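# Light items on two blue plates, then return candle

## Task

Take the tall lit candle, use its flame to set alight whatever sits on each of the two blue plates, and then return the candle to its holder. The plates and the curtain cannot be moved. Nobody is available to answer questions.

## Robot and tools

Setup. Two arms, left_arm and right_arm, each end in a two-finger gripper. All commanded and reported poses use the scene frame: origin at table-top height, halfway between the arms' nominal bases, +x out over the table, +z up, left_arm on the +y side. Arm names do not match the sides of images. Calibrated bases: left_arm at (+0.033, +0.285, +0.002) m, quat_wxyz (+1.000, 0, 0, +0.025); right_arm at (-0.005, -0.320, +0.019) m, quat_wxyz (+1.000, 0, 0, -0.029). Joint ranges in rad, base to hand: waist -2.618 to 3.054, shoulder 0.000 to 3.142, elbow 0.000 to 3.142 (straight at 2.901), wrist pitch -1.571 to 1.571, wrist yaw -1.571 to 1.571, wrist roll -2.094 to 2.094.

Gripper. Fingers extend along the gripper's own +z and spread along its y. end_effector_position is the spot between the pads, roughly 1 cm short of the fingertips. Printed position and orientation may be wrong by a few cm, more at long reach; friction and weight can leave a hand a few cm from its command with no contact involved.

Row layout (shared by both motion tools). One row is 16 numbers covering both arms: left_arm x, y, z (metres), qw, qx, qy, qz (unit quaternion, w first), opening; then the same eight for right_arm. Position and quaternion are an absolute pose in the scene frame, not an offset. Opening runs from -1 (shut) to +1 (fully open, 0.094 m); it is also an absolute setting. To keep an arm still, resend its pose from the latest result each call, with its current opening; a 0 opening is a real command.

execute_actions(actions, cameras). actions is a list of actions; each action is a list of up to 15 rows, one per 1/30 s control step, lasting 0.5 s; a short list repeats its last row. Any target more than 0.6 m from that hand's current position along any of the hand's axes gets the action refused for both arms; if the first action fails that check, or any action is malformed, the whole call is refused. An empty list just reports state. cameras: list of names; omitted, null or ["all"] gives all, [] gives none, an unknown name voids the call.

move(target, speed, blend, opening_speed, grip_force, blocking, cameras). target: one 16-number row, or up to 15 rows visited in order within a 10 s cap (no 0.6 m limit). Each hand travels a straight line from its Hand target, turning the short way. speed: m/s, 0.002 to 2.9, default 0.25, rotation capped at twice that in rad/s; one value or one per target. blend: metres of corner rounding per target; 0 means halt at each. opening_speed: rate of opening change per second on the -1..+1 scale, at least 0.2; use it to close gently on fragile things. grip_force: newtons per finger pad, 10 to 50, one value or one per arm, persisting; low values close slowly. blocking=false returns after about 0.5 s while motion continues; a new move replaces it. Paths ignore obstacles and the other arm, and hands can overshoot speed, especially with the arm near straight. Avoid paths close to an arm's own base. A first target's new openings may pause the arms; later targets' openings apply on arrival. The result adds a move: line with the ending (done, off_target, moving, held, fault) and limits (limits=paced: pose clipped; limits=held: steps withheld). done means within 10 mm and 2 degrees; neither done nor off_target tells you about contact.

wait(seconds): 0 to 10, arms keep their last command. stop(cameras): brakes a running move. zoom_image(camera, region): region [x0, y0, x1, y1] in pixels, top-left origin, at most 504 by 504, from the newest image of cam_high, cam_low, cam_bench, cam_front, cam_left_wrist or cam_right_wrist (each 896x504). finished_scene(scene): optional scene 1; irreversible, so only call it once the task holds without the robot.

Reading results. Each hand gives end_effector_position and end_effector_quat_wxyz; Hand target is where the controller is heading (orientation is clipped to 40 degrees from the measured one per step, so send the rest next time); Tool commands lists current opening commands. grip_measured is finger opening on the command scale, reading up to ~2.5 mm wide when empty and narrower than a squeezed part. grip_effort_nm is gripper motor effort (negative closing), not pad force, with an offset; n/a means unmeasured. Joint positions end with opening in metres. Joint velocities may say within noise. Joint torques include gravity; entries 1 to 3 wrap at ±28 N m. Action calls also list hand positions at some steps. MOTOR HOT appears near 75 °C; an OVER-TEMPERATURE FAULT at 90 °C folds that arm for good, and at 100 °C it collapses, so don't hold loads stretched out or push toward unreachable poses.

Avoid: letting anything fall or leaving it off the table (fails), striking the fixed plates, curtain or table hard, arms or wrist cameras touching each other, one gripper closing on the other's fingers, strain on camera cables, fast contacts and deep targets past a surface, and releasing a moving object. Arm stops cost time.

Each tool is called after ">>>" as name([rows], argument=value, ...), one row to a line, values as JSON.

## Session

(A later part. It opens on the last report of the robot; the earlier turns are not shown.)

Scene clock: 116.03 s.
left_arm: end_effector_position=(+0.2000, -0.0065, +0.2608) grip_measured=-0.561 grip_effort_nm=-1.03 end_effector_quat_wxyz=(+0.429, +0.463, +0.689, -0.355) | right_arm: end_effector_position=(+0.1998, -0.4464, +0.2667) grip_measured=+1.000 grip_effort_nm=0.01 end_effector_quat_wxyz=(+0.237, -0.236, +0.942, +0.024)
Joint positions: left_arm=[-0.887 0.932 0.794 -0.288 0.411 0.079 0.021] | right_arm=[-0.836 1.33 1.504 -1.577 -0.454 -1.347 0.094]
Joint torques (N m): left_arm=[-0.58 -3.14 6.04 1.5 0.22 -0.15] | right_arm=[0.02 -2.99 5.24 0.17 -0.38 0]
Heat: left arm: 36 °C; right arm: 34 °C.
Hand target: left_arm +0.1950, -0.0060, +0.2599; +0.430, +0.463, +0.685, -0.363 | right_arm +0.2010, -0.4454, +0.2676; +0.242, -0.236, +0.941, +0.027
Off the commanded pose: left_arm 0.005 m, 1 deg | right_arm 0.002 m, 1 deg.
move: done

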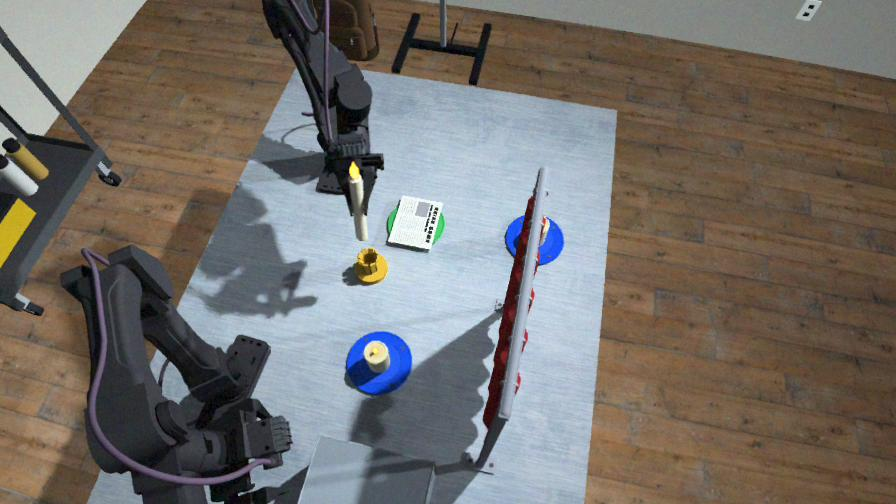

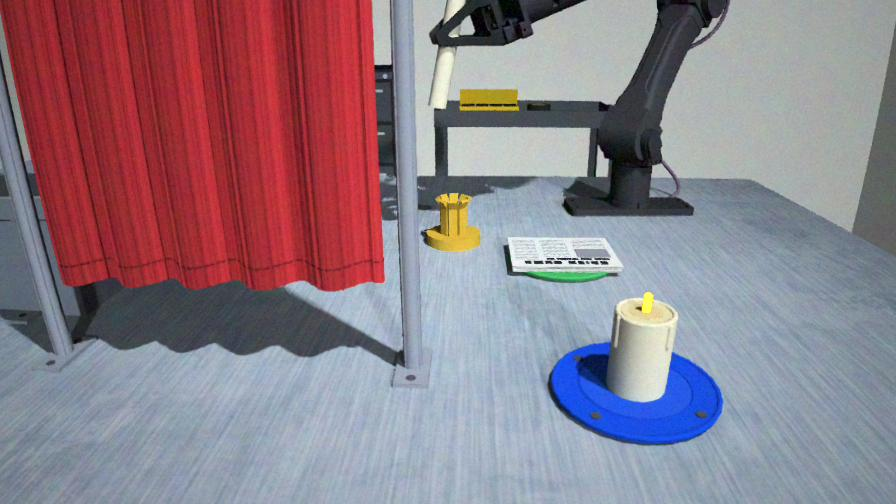

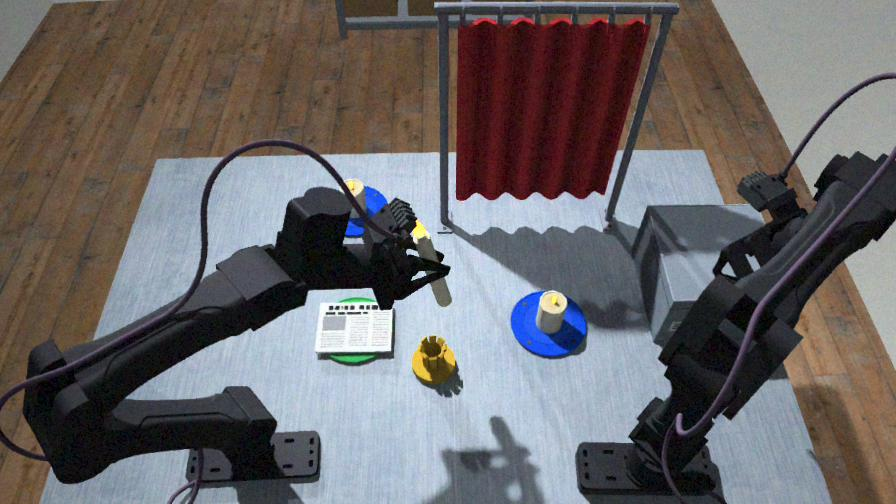

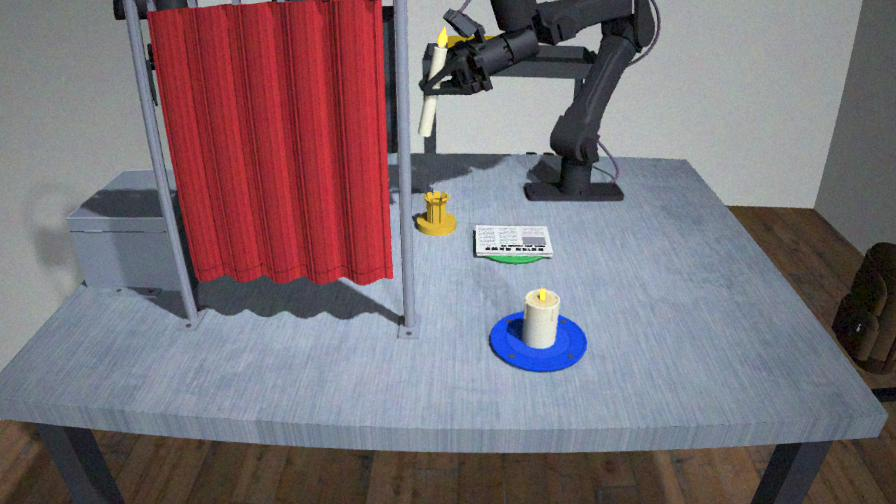

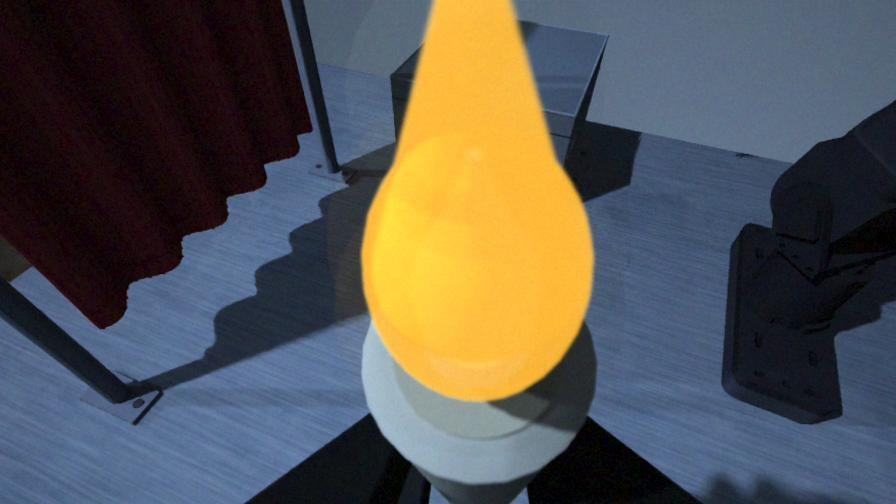

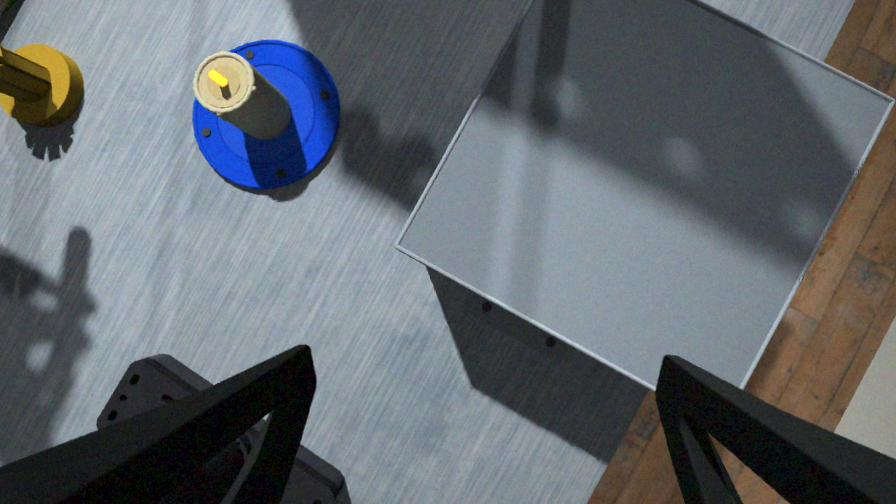

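>>> move(target=[0.188,-0.004,0.235,0.350,0.501,0.729,-0.308,-0.75,0.201,-0.4453,0.2675,0.242,-0.236,0.941,0.027,1], speed=0.2, cameras=["cam_high","cam_low","cam_bench","cam_front"])

>>> zoom_image(camera="cam_front", region=[380, 20, 560, 250])

>>> zoom_image(camera="cam_low", region=[380, 0, 620, 250])

>>> zoom_image(camera="cam_bench", region=[330, 190, 530, 400])

>>> zoom_image(camera="cam_high", region=[300, 130, 450, 300])

Scene clock: 119.93 s.
left_arm: end_effector_position=(+0.1867, +0.0001, +0.2209) grip_measured=-0.561 grip_effort_nm=-1.03 end_effector_quat_wxyz=(+0.337, +0.496, +0.739, -0.306) | right_arm: end_effector_position=(+0.1998, -0.4464, +0.2667) grip_measured=+1.000 grip_effort_nm=0.01 end_effector_quat_wxyz=(+0.237, -0.236, +0.942, +0.024)
Joint positions: left_arm=[-0.933 1.011 0.875 -0.538 0.357 0.127 0.021] | right_arm=[-0.836 1.33 1.504 -1.577 -0.454 -1.347 0.094]
Joint torques (N m): left_arm=[-0.53 -1.85 10.24 1.2 0.15 0.07] | right_arm=[0.05 -3.04 5.23 0.17 -0.38 -0.01]
Heat: left arm: 36 °C; right arm: 34 °C.
Hand target: left_arm +0.1878, -0.0037, +0.2350; +0.350, +0.501, +0.729, -0.308 | right_arm +0.2010, -0.4454, +0.2676; +0.242, -0.236, +0.941, +0.027
Off the commanded pose: left_arm 0.015 m, 2 deg | right_arm 0.002 m, 1 deg.
move: off_target (left_arm)
Images, in order (width x height): cam_high 896x504, cam_low 896x504, cam_bench 896x504, cam_front 896x504.

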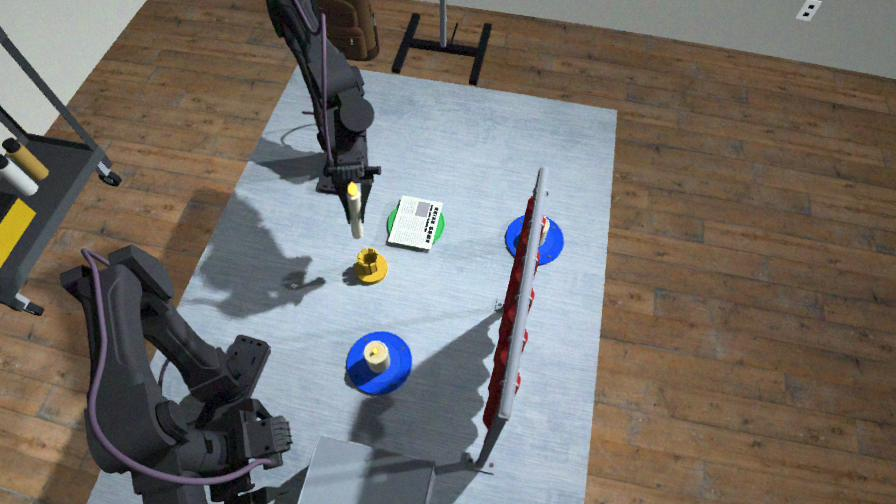

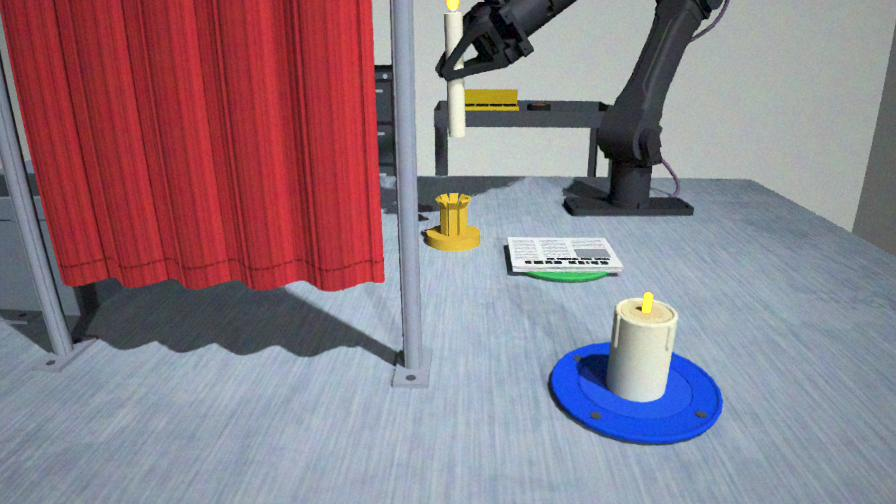

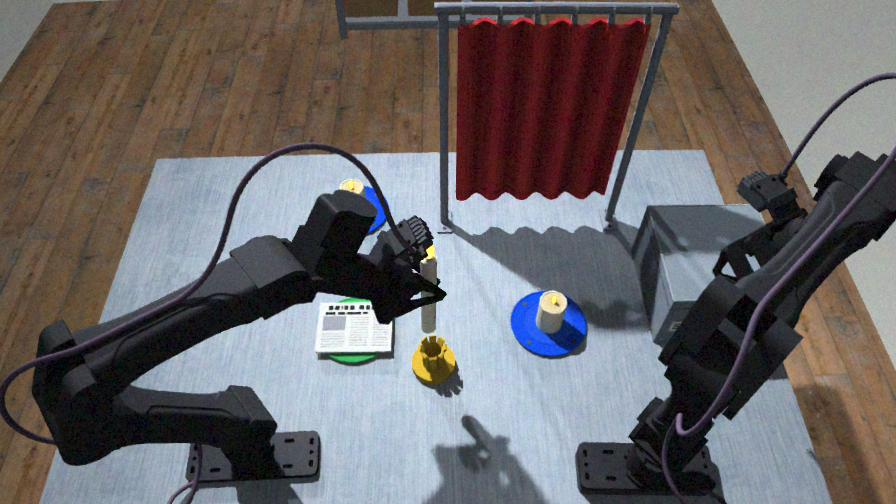

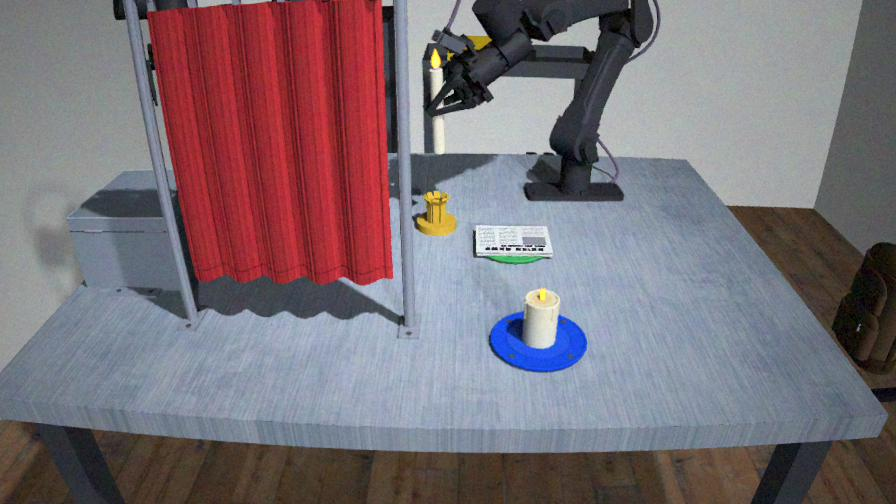

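Scaled by 2.191.

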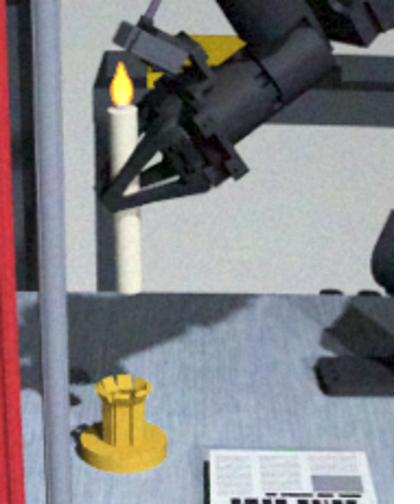

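Scaled by 2.016.

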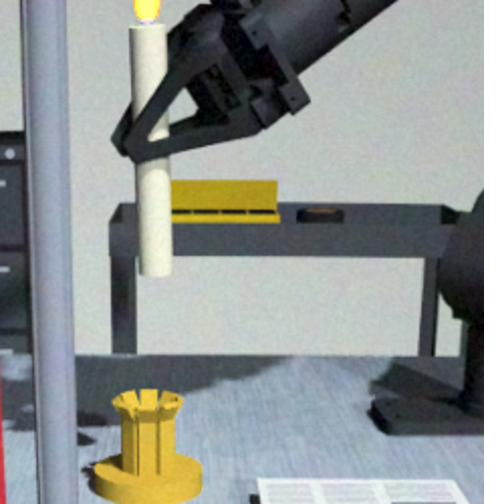

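Scaled by 2.400.

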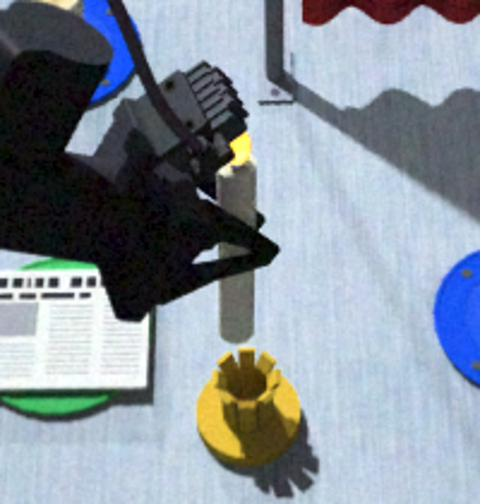

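Scaled by 2.965.

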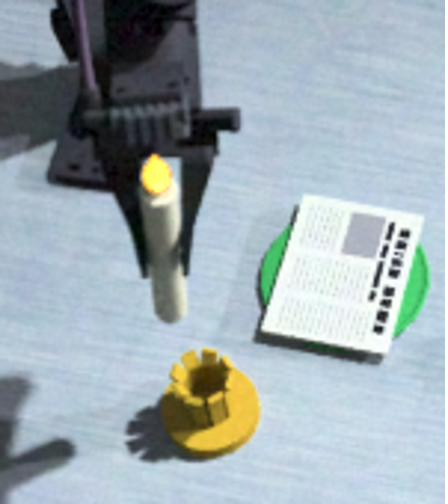

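>>> move(target=[0.195,-0.004,0.172,0.361,0.497,0.725,-0.316,-0.75,0.201,-0.4453,0.2675,0.242,-0.236,0.941,0.027,1], speed=0.1, cameras=["cam_high","cam_low","cam_bench","cam_front"])

>>> zoom_image(camera="cam_low", region=[380, 60, 560, 260])

>>> zoom_image(camera="cam_bench", region=[370, 260, 490, 400])

>>> zoom_image(camera="cam_high", region=[310, 170, 430, 300])

Scene clock: 124.63 s.
left_arm: end_effector_position=(+0.1964, -0.0046, +0.1776) grip_measured=-0.561 grip_effort_nm=-1.03 end_effector_quat_wxyz=(+0.364, +0.492, +0.726, -0.313) | right_arm: end_effector_position=(+0.1998, -0.4464, +0.2667) grip_measured=+1.000 grip_effort_nm=0.01 end_effector_quat_wxyz=(+0.237, -0.236, +0.942, +0.024)
Joint positions: left_arm=[-0.913 1.017 0.66 -0.261 0.37 0.136 0.021] | right_arm=[-0.836 1.33 1.504 -1.577 -0.454 -1.347 0.094]
Joint torques (N m): left_arm=[0.53 -2.04 6.19 1.42 0.33 0.09] | right_arm=[0.02 -3 5.24 0.18 -0.38 -0.01]
Heat: left arm: 36 °C; right arm: 34 °C.
Hand target: left_arm +0.1950, -0.0039, +0.1720; +0.360, +0.496, +0.724, -0.315 | right_arm +0.2010, -0.4454, +0.2676; +0.242, -0.236, +0.941, +0.027
Off the commanded pose: left_arm 0.006 m, 1 deg | right_arm 0.002 m, 1 deg.
move: done
Images, in order (width x height): cam_high 896x504, cam_low 896x504, cam_bench 896x504, cam_front 896x504.

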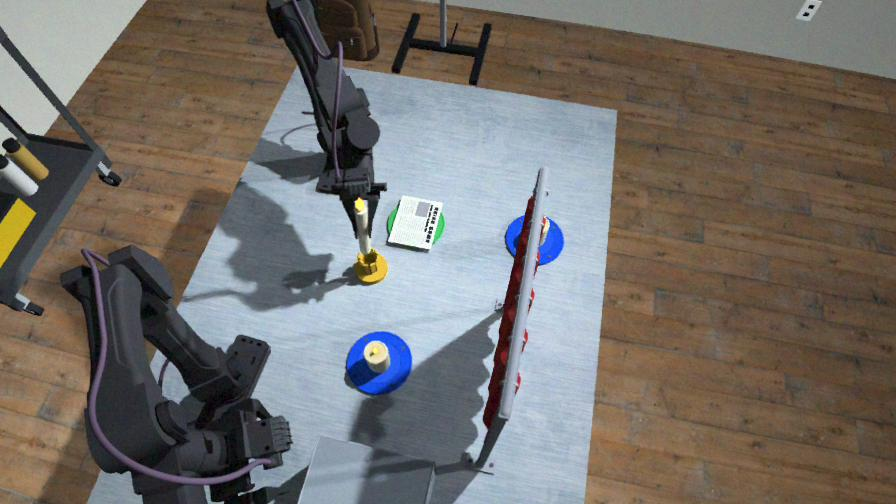

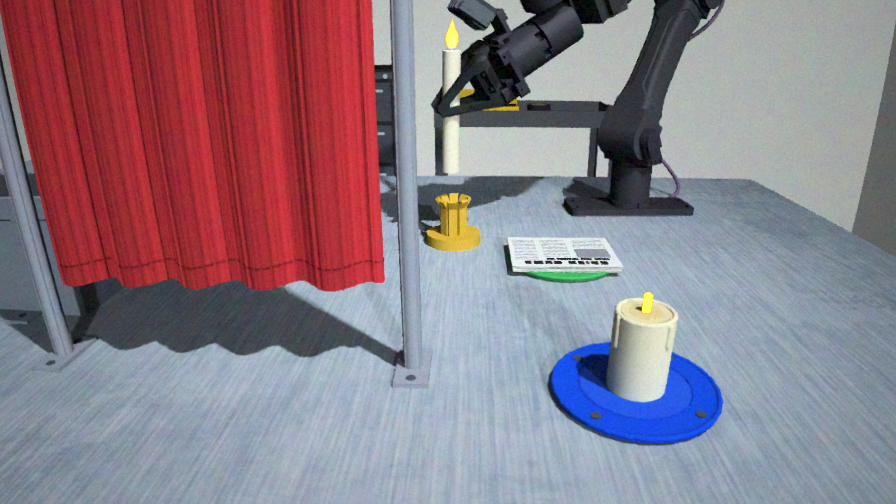

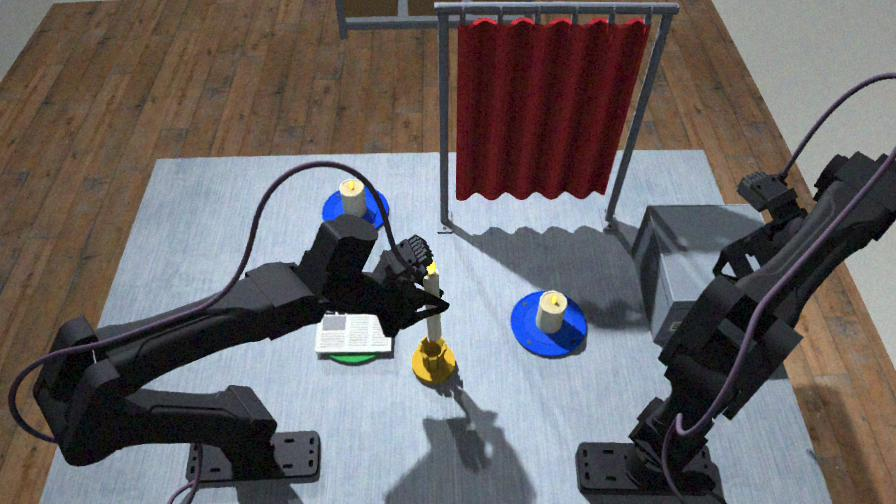

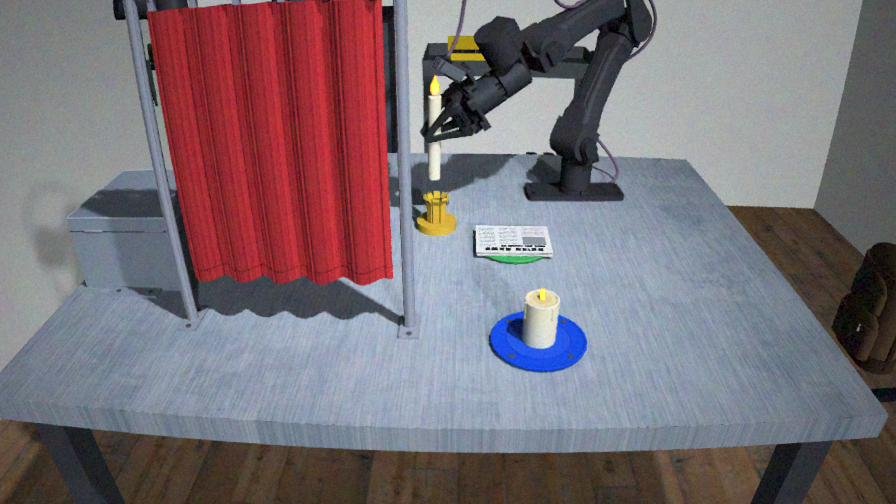

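Scaled by 2.520.

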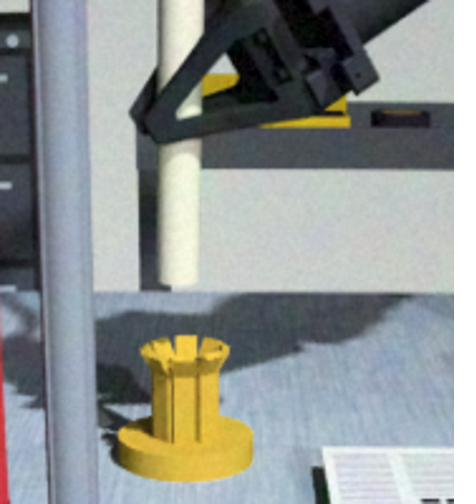

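Scaled by 3.600.

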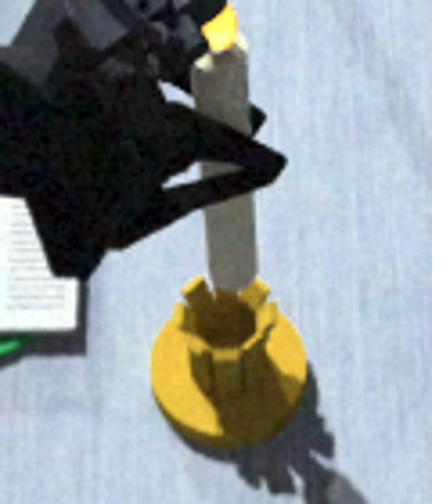

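Scaled by 3.877.

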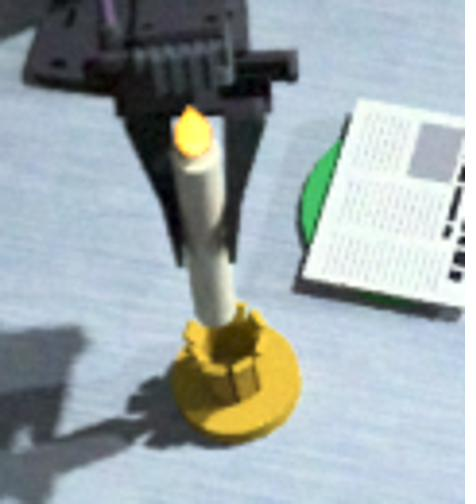

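>>> move(target=[0.196,0.001,0.134,0.361,0.497,0.725,-0.316,-0.75,0.201,-0.4453,0.2675,0.242,-0.236,0.941,0.027,1], speed=0.06, cameras=["cam_high","cam_low","cam_bench"])

>>> zoom_image(camera="cam_low", region=[380, 60, 560, 260])

>>> zoom_image(camera="cam_bench", region=[370, 260, 490, 400])

>>> zoom_image(camera="cam_high", region=[310, 170, 430, 300])

Scene clock: 132.00 s.
left_arm: end_effector_position=(+0.1980, -0.0003, +0.1398) grip_measured=-0.561 grip_effort_nm=-1.03 end_effector_quat_wxyz=(+0.364, +0.492, +0.726, -0.313) | right_arm: end_effector_position=(+0.1998, -0.4464, +0.2667) grip_measured=+1.000 grip_effort_nm=0.01 end_effector_quat_wxyz=(+0.237, -0.236, +0.942, +0.024)
Joint positions: left_arm=[-0.891 1.044 0.52 -0.097 0.387 0.15 0.021] | right_arm=[-0.836 1.33 1.504 -1.577 -0.454 -1.347 0.094]
Joint torques (N m): left_arm=[0.55 -2.03 6.01 1.39 0.33 0.09] | right_arm=[0.05 -3.02 5.24 0.18 -0.38 -0.01]
Heat: left arm: 36 °C; right arm: 34 °C.
Hand target: left_arm +0.1960, +0.0010, +0.1341; +0.360, +0.496, +0.724, -0.315 | right_arm +0.2010, -0.4454, +0.2676; +0.242, -0.236, +0.941, +0.027
Off the commanded pose: left_arm 0.006 m, 1 deg | right_arm 0.002 m, 1 deg.
move: done
Images, in order (width x height): cam_high 896x504, cam_low 896x504, cam_bench 896x504.

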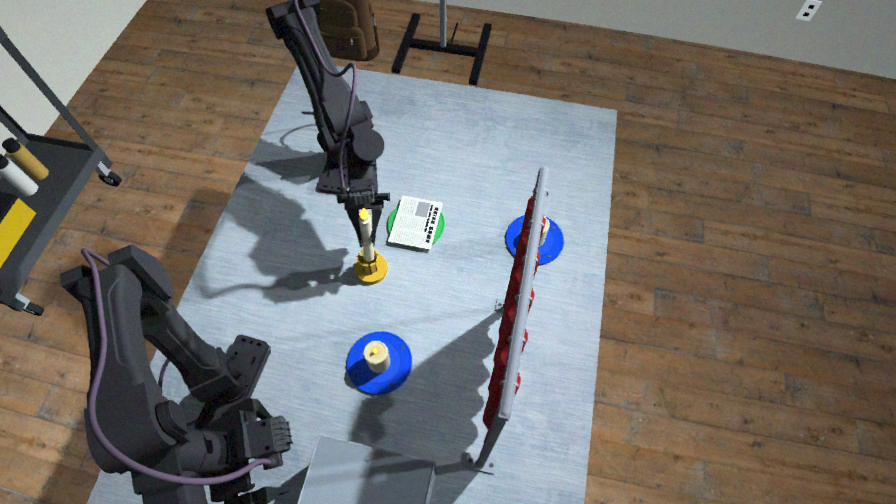

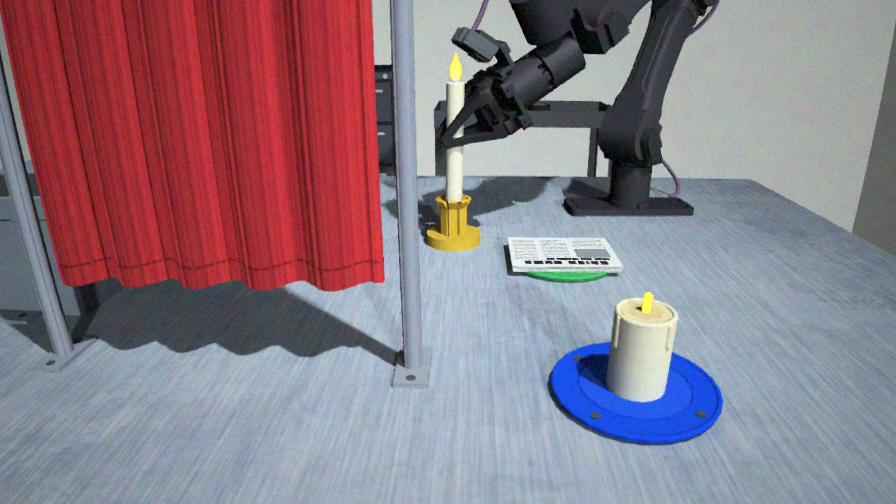

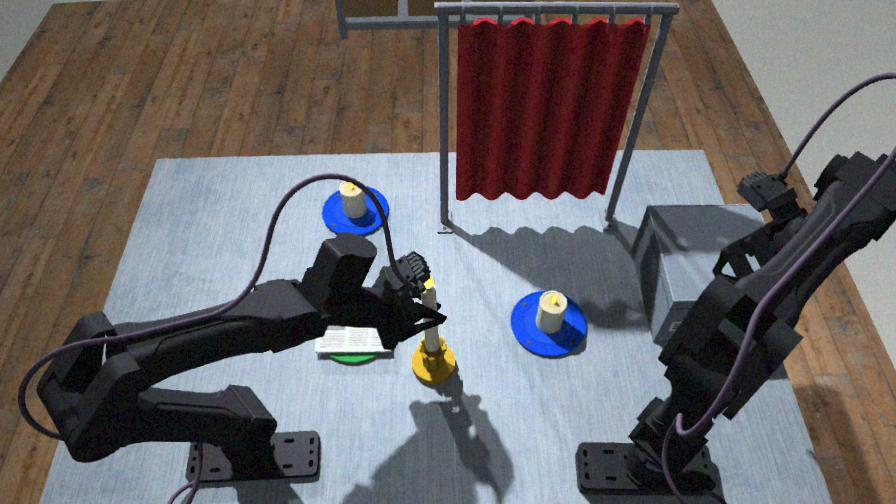

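Scaled by 2.520.

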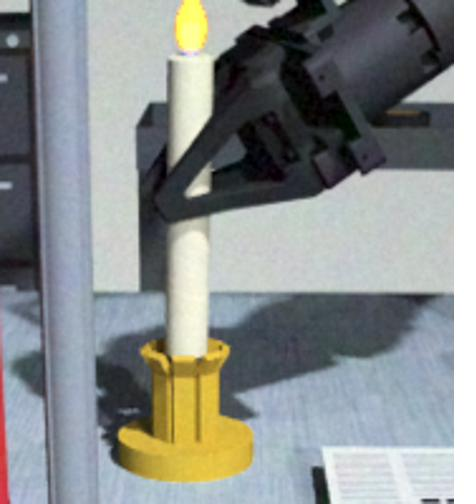

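Scaled by 3.600.

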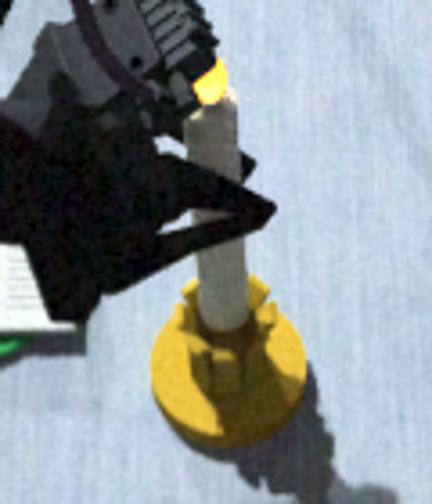

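Scaled by 3.877.

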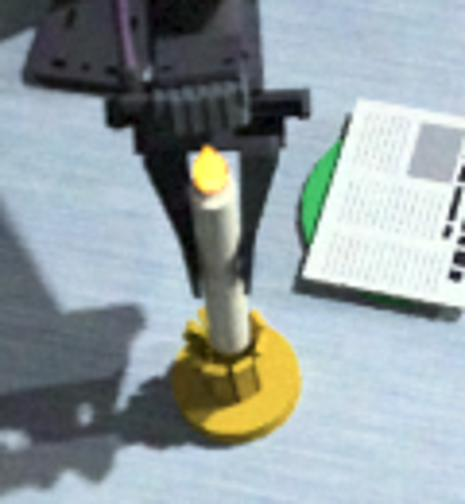

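>>> move(target=[0.192,0.0005,0.108,0.361,0.497,0.725,-0.316,-0.75,0.201,-0.4453,0.2675,0.242,-0.236,0.941,0.027,1], speed=0.05, cameras=["cam_high","cam_low","cam_bench"])

>>> zoom_image(camera="cam_low", region=[380, 60, 560, 260])

>>> zoom_image(camera="cam_bench", region=[370, 260, 490, 400])

>>> zoom_image(camera="cam_high", region=[310, 170, 430, 300])

Scene clock: 135.07 s.
left_arm: end_effector_position=(+0.1957, -0.0004, +0.1148) grip_measured=-0.561 grip_effort_nm=-1.03 end_effector_quat_wxyz=(+0.366, +0.494, +0.724, -0.315) | right_arm: end_effector_position=(+0.1998, -0.4464, +0.2667) grip_measured=+1.000 grip_effort_nm=0.01 end_effector_quat_wxyz=(+0.237, -0.236, +0.942, +0.024)
Joint positions: left_arm=[-0.897 1.086 0.429 0.041 0.387 0.15 0.021] | right_arm=[-0.836 1.33 1.504 -1.577 -0.454 -1.347 0.094]
Joint torques (N m): left_arm=[-0.53 -2.07 5.7 1.42 0.18 -0.03] | right_arm=[0.05 -3.02 5.24 0.18 -0.38 -0.01]
Heat: left arm: 36 °C; right arm: 34 °C.
Hand target: left_arm +0.1920, +0.0006, +0.1081; +0.360, +0.496, +0.724, -0.316 | right_arm +0.2010, -0.4454, +0.2676; +0.242, -0.236, +0.941, +0.027
Off the commanded pose: left_arm 0.008 m, 1 deg | right_arm 0.002 m, 1 deg.
move: done
Images, in order (width x height): cam_high 896x504, cam_low 896x504, cam_bench 896x504.

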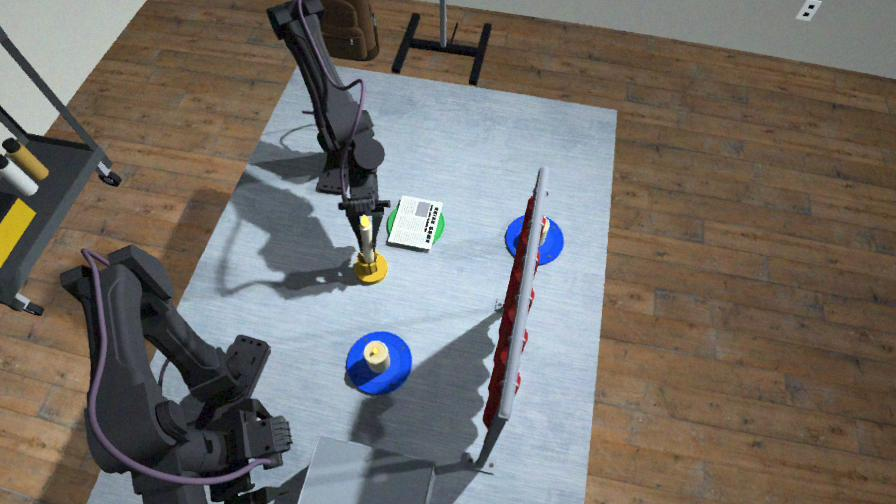

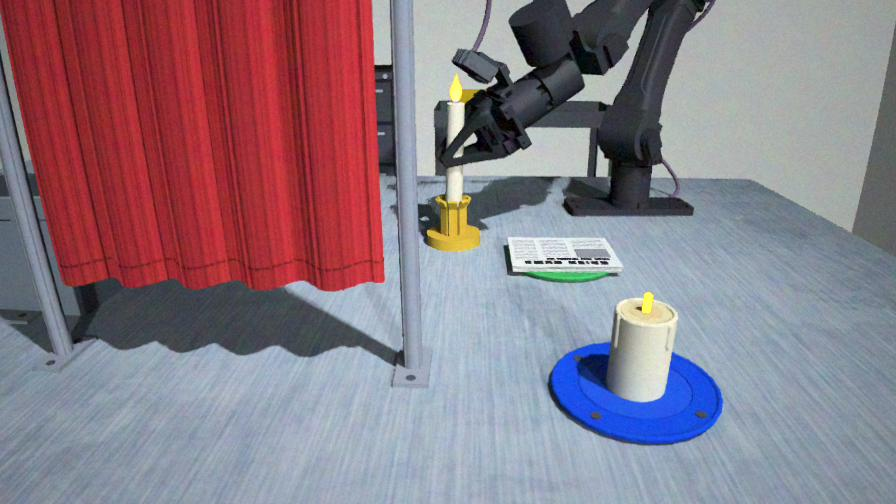

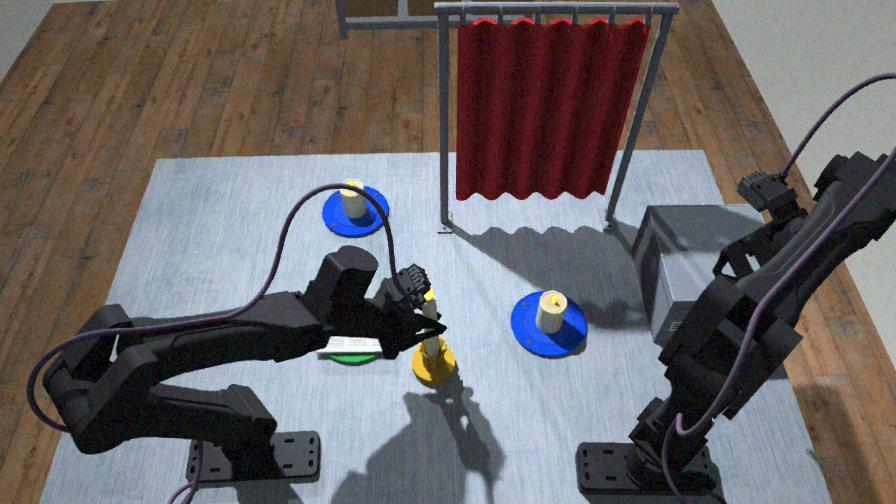

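Scaled by 2.520.

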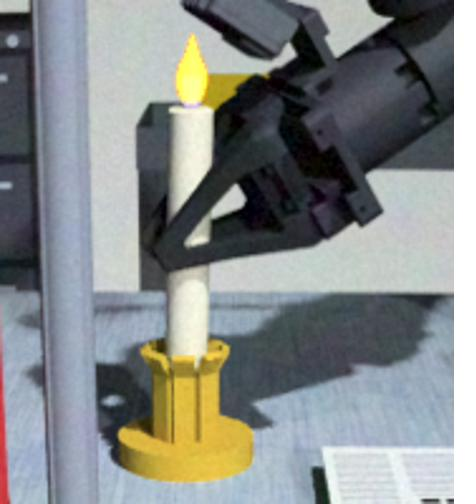

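Scaled by 3.600.

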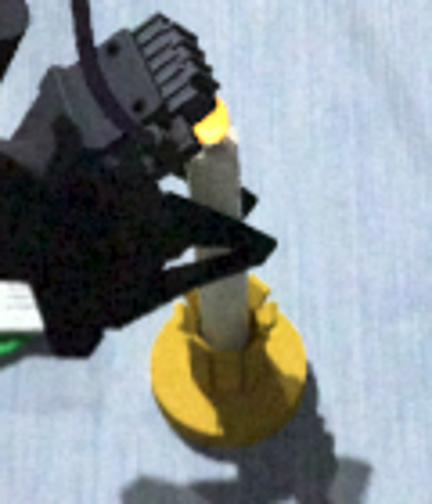

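Scaled by 3.877.

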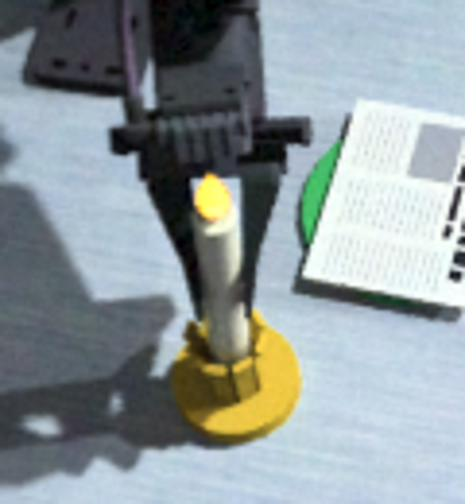

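>>> move(target=[0.190,0.0005,0.085,0.361,0.497,0.725,-0.316,-0.75,0.201,-0.4453,0.2675,0.242,-0.236,0.941,0.027,1], speed=0.05, cameras=["cam_high","cam_low","cam_bench"])

>>> zoom_image(camera="cam_low", region=[380, 60, 560, 260])

>>> zoom_image(camera="cam_bench", region=[370, 260, 490, 400])

Scene clock: 137.33 s.
left_arm: end_effector_position=(+0.1941, -0.0022, +0.0946) grip_measured=-0.561 grip_effort_nm=-1.03 end_effector_quat_wxyz=(+0.370, +0.496, +0.719, -0.317) | right_arm: end_effector_position=(+0.1998, -0.4464, +0.2667) grip_measured=+1.000 grip_effort_nm=0.01 end_effector_quat_wxyz=(+0.237, -0.236, +0.942, +0.024)
Joint positions: left_arm=[-0.905 1.148 0.358 0.186 0.385 0.15 0.021] | right_arm=[-0.836 1.33 1.504 -1.577 -0.454 -1.347 0.094]
Joint torques (N m): left_arm=[-0.51 -1.99 5.24 1.37 0.12 -0.08] | right_arm=[0.02 -3.06 5.23 0.18 -0.38 0]
Heat: left arm: 36 °C; right arm: 34 °C.
Hand target: left_arm +0.1899, +0.0007, +0.0851; +0.360, +0.496, +0.724, -0.315 | right_arm +0.2010, -0.4454, +0.2676; +0.242, -0.236, +0.941, +0.027
Off the commanded pose: left_arm 0.011 m, 1 deg | right_arm 0.002 m, 1 deg.
move: off_target (left_arm)
Images, in order (width x height): cam_high 896x504, cam_low 896x504, cam_bench 896x504.

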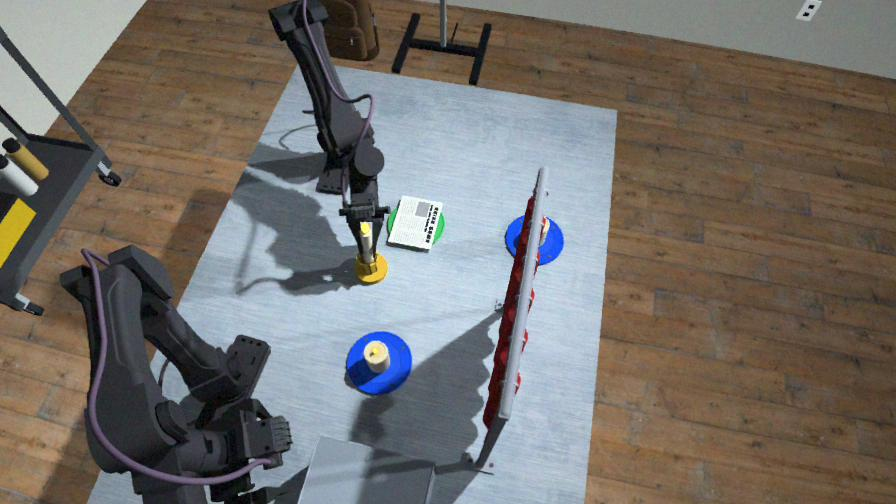

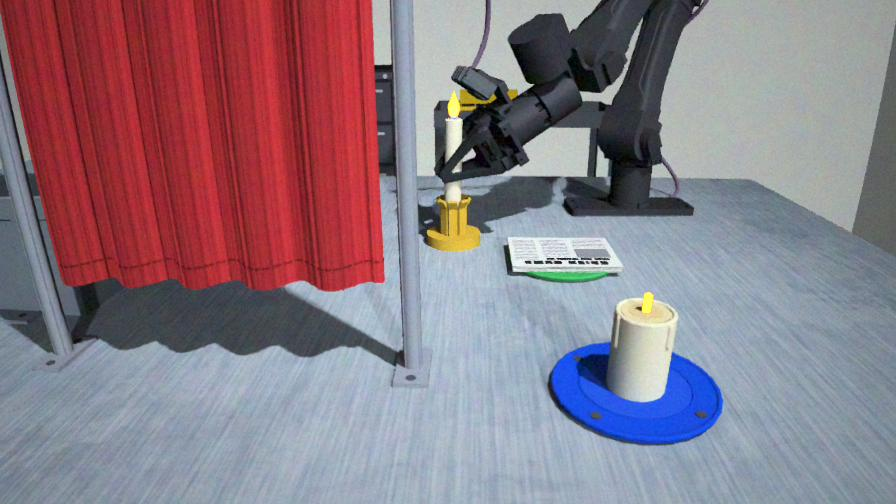

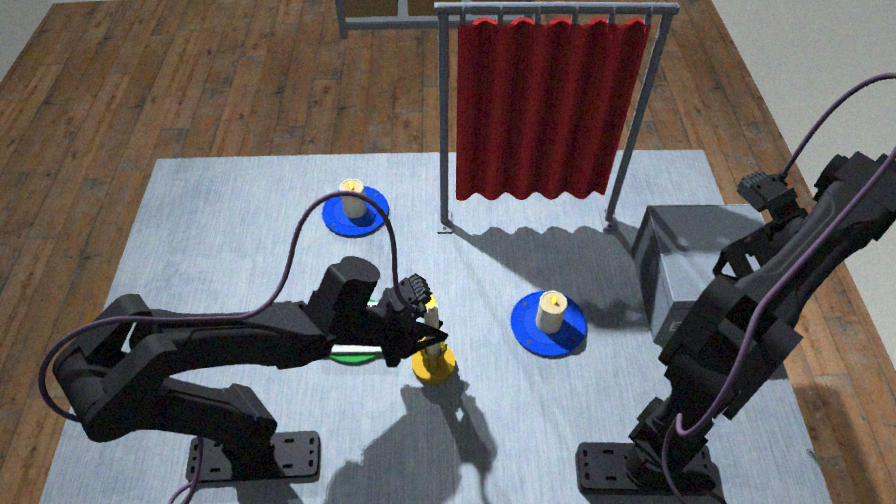

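Scaled by 2.520.

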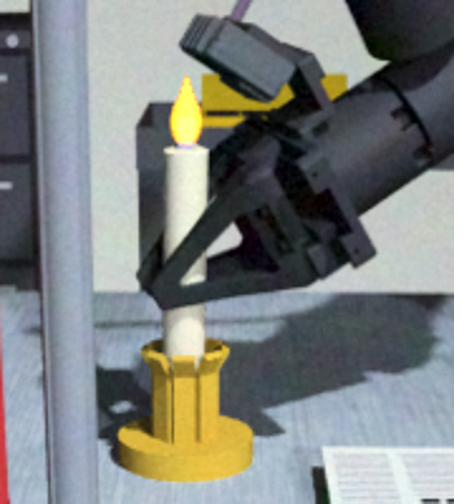

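Scaled by 3.600.

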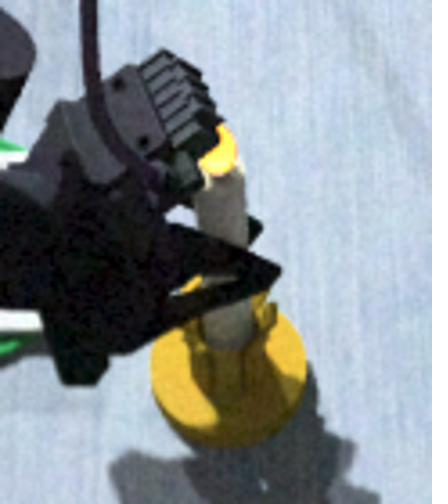

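>>> move([
  [0.190,0.0005,0.085,0.361,0.497,0.725,-0.316,1,0.201,-0.4453,0.2675,0.242,-0.236,0.941,0.027,1],
], opening_speed=0.8, cameras=["cam_low","cam_bench","cam_left_wrist"])

>>> zoom_image(camera="cam_low", region=[380, 60, 560, 260])

Scene clock: 141.37 s.
left_arm: end_effector_position=(+0.1946, -0.0027, +0.0956) grip_measured=+0.998 grip_effort_nm=0.08 end_effector_quat_wxyz=(+0.372, +0.496, +0.718, -0.317) | right_arm: end_effector_position=(+0.1998, -0.4464, +0.2667) grip_measured=+1.000 grip_effort_nm=0.01 end_effector_quat_wxyz=(+0.237, -0.236, +0.942, +0.024)
Joint positions: left_arm=[-0.905 1.148 0.358 0.191 0.385 0.15 0.094] | right_arm=[-0.836 1.33 1.504 -1.577 -0.454 -1.347 0.094]
Joint torques (N m): left_arm=[-0.51 -1.99 5.22 1.35 0.13 -0.08] | right_arm=[0.03 -3.02 5.23 0.18 -0.37 -0.01]
Heat: left arm: 36 °C; right arm: 34 °C.
Hand target: left_arm +0.1899, +0.0007, +0.0851; +0.360, +0.496, +0.724, -0.315 | right_arm +0.2010, -0.4454, +0.2676; +0.242, -0.236, +0.941, +0.027
Off the commanded pose: left_arm 0.012 m, 2 deg | right_arm 0.002 m, 1 deg.
move: off_target (left_arm)
Images, in order (width x height): cam_low 896x504, cam_bench 896x504, cam_left_wrist 896x504.

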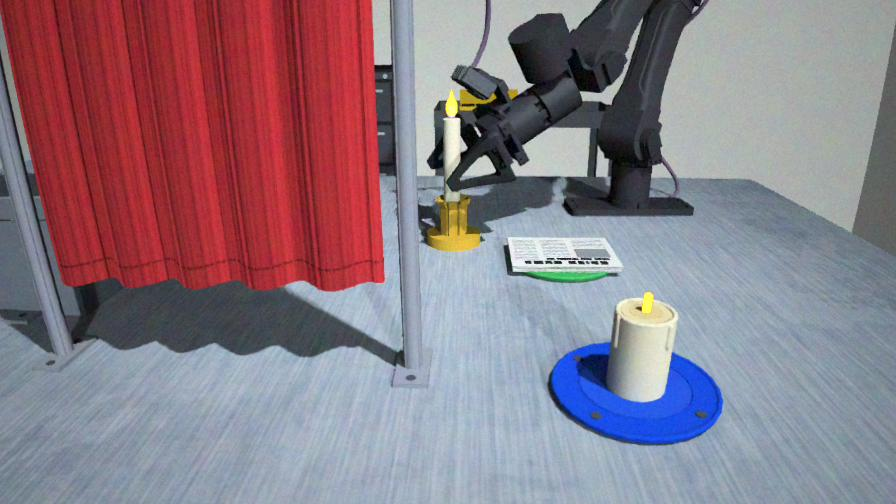

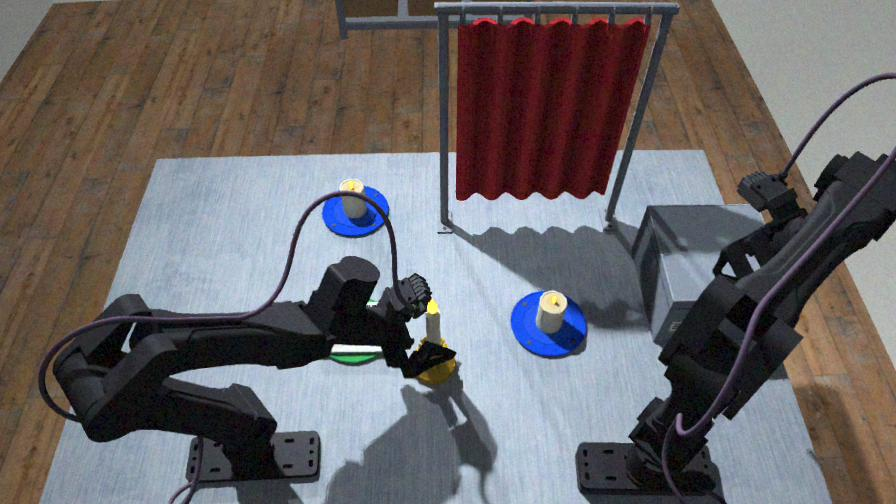

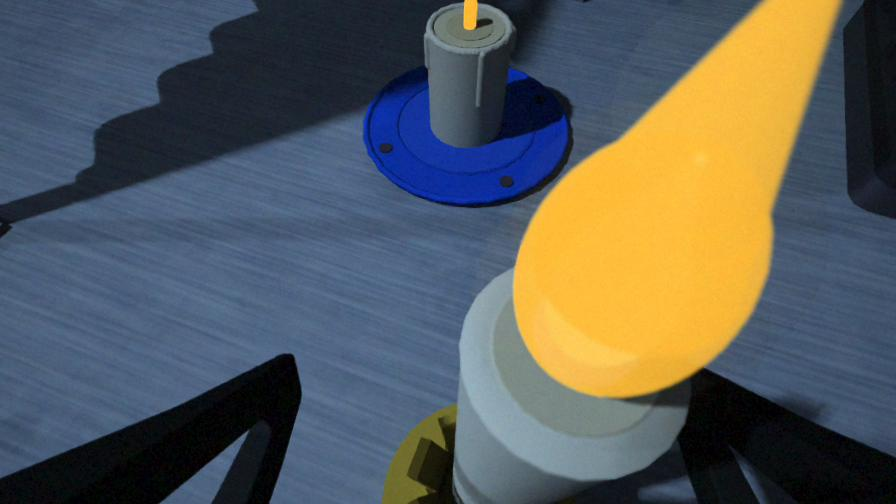

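Scaled by 2.520.

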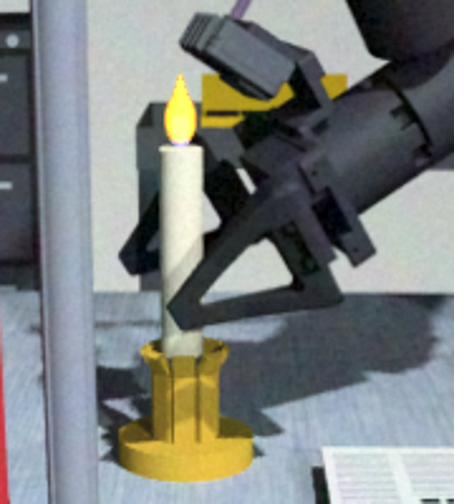

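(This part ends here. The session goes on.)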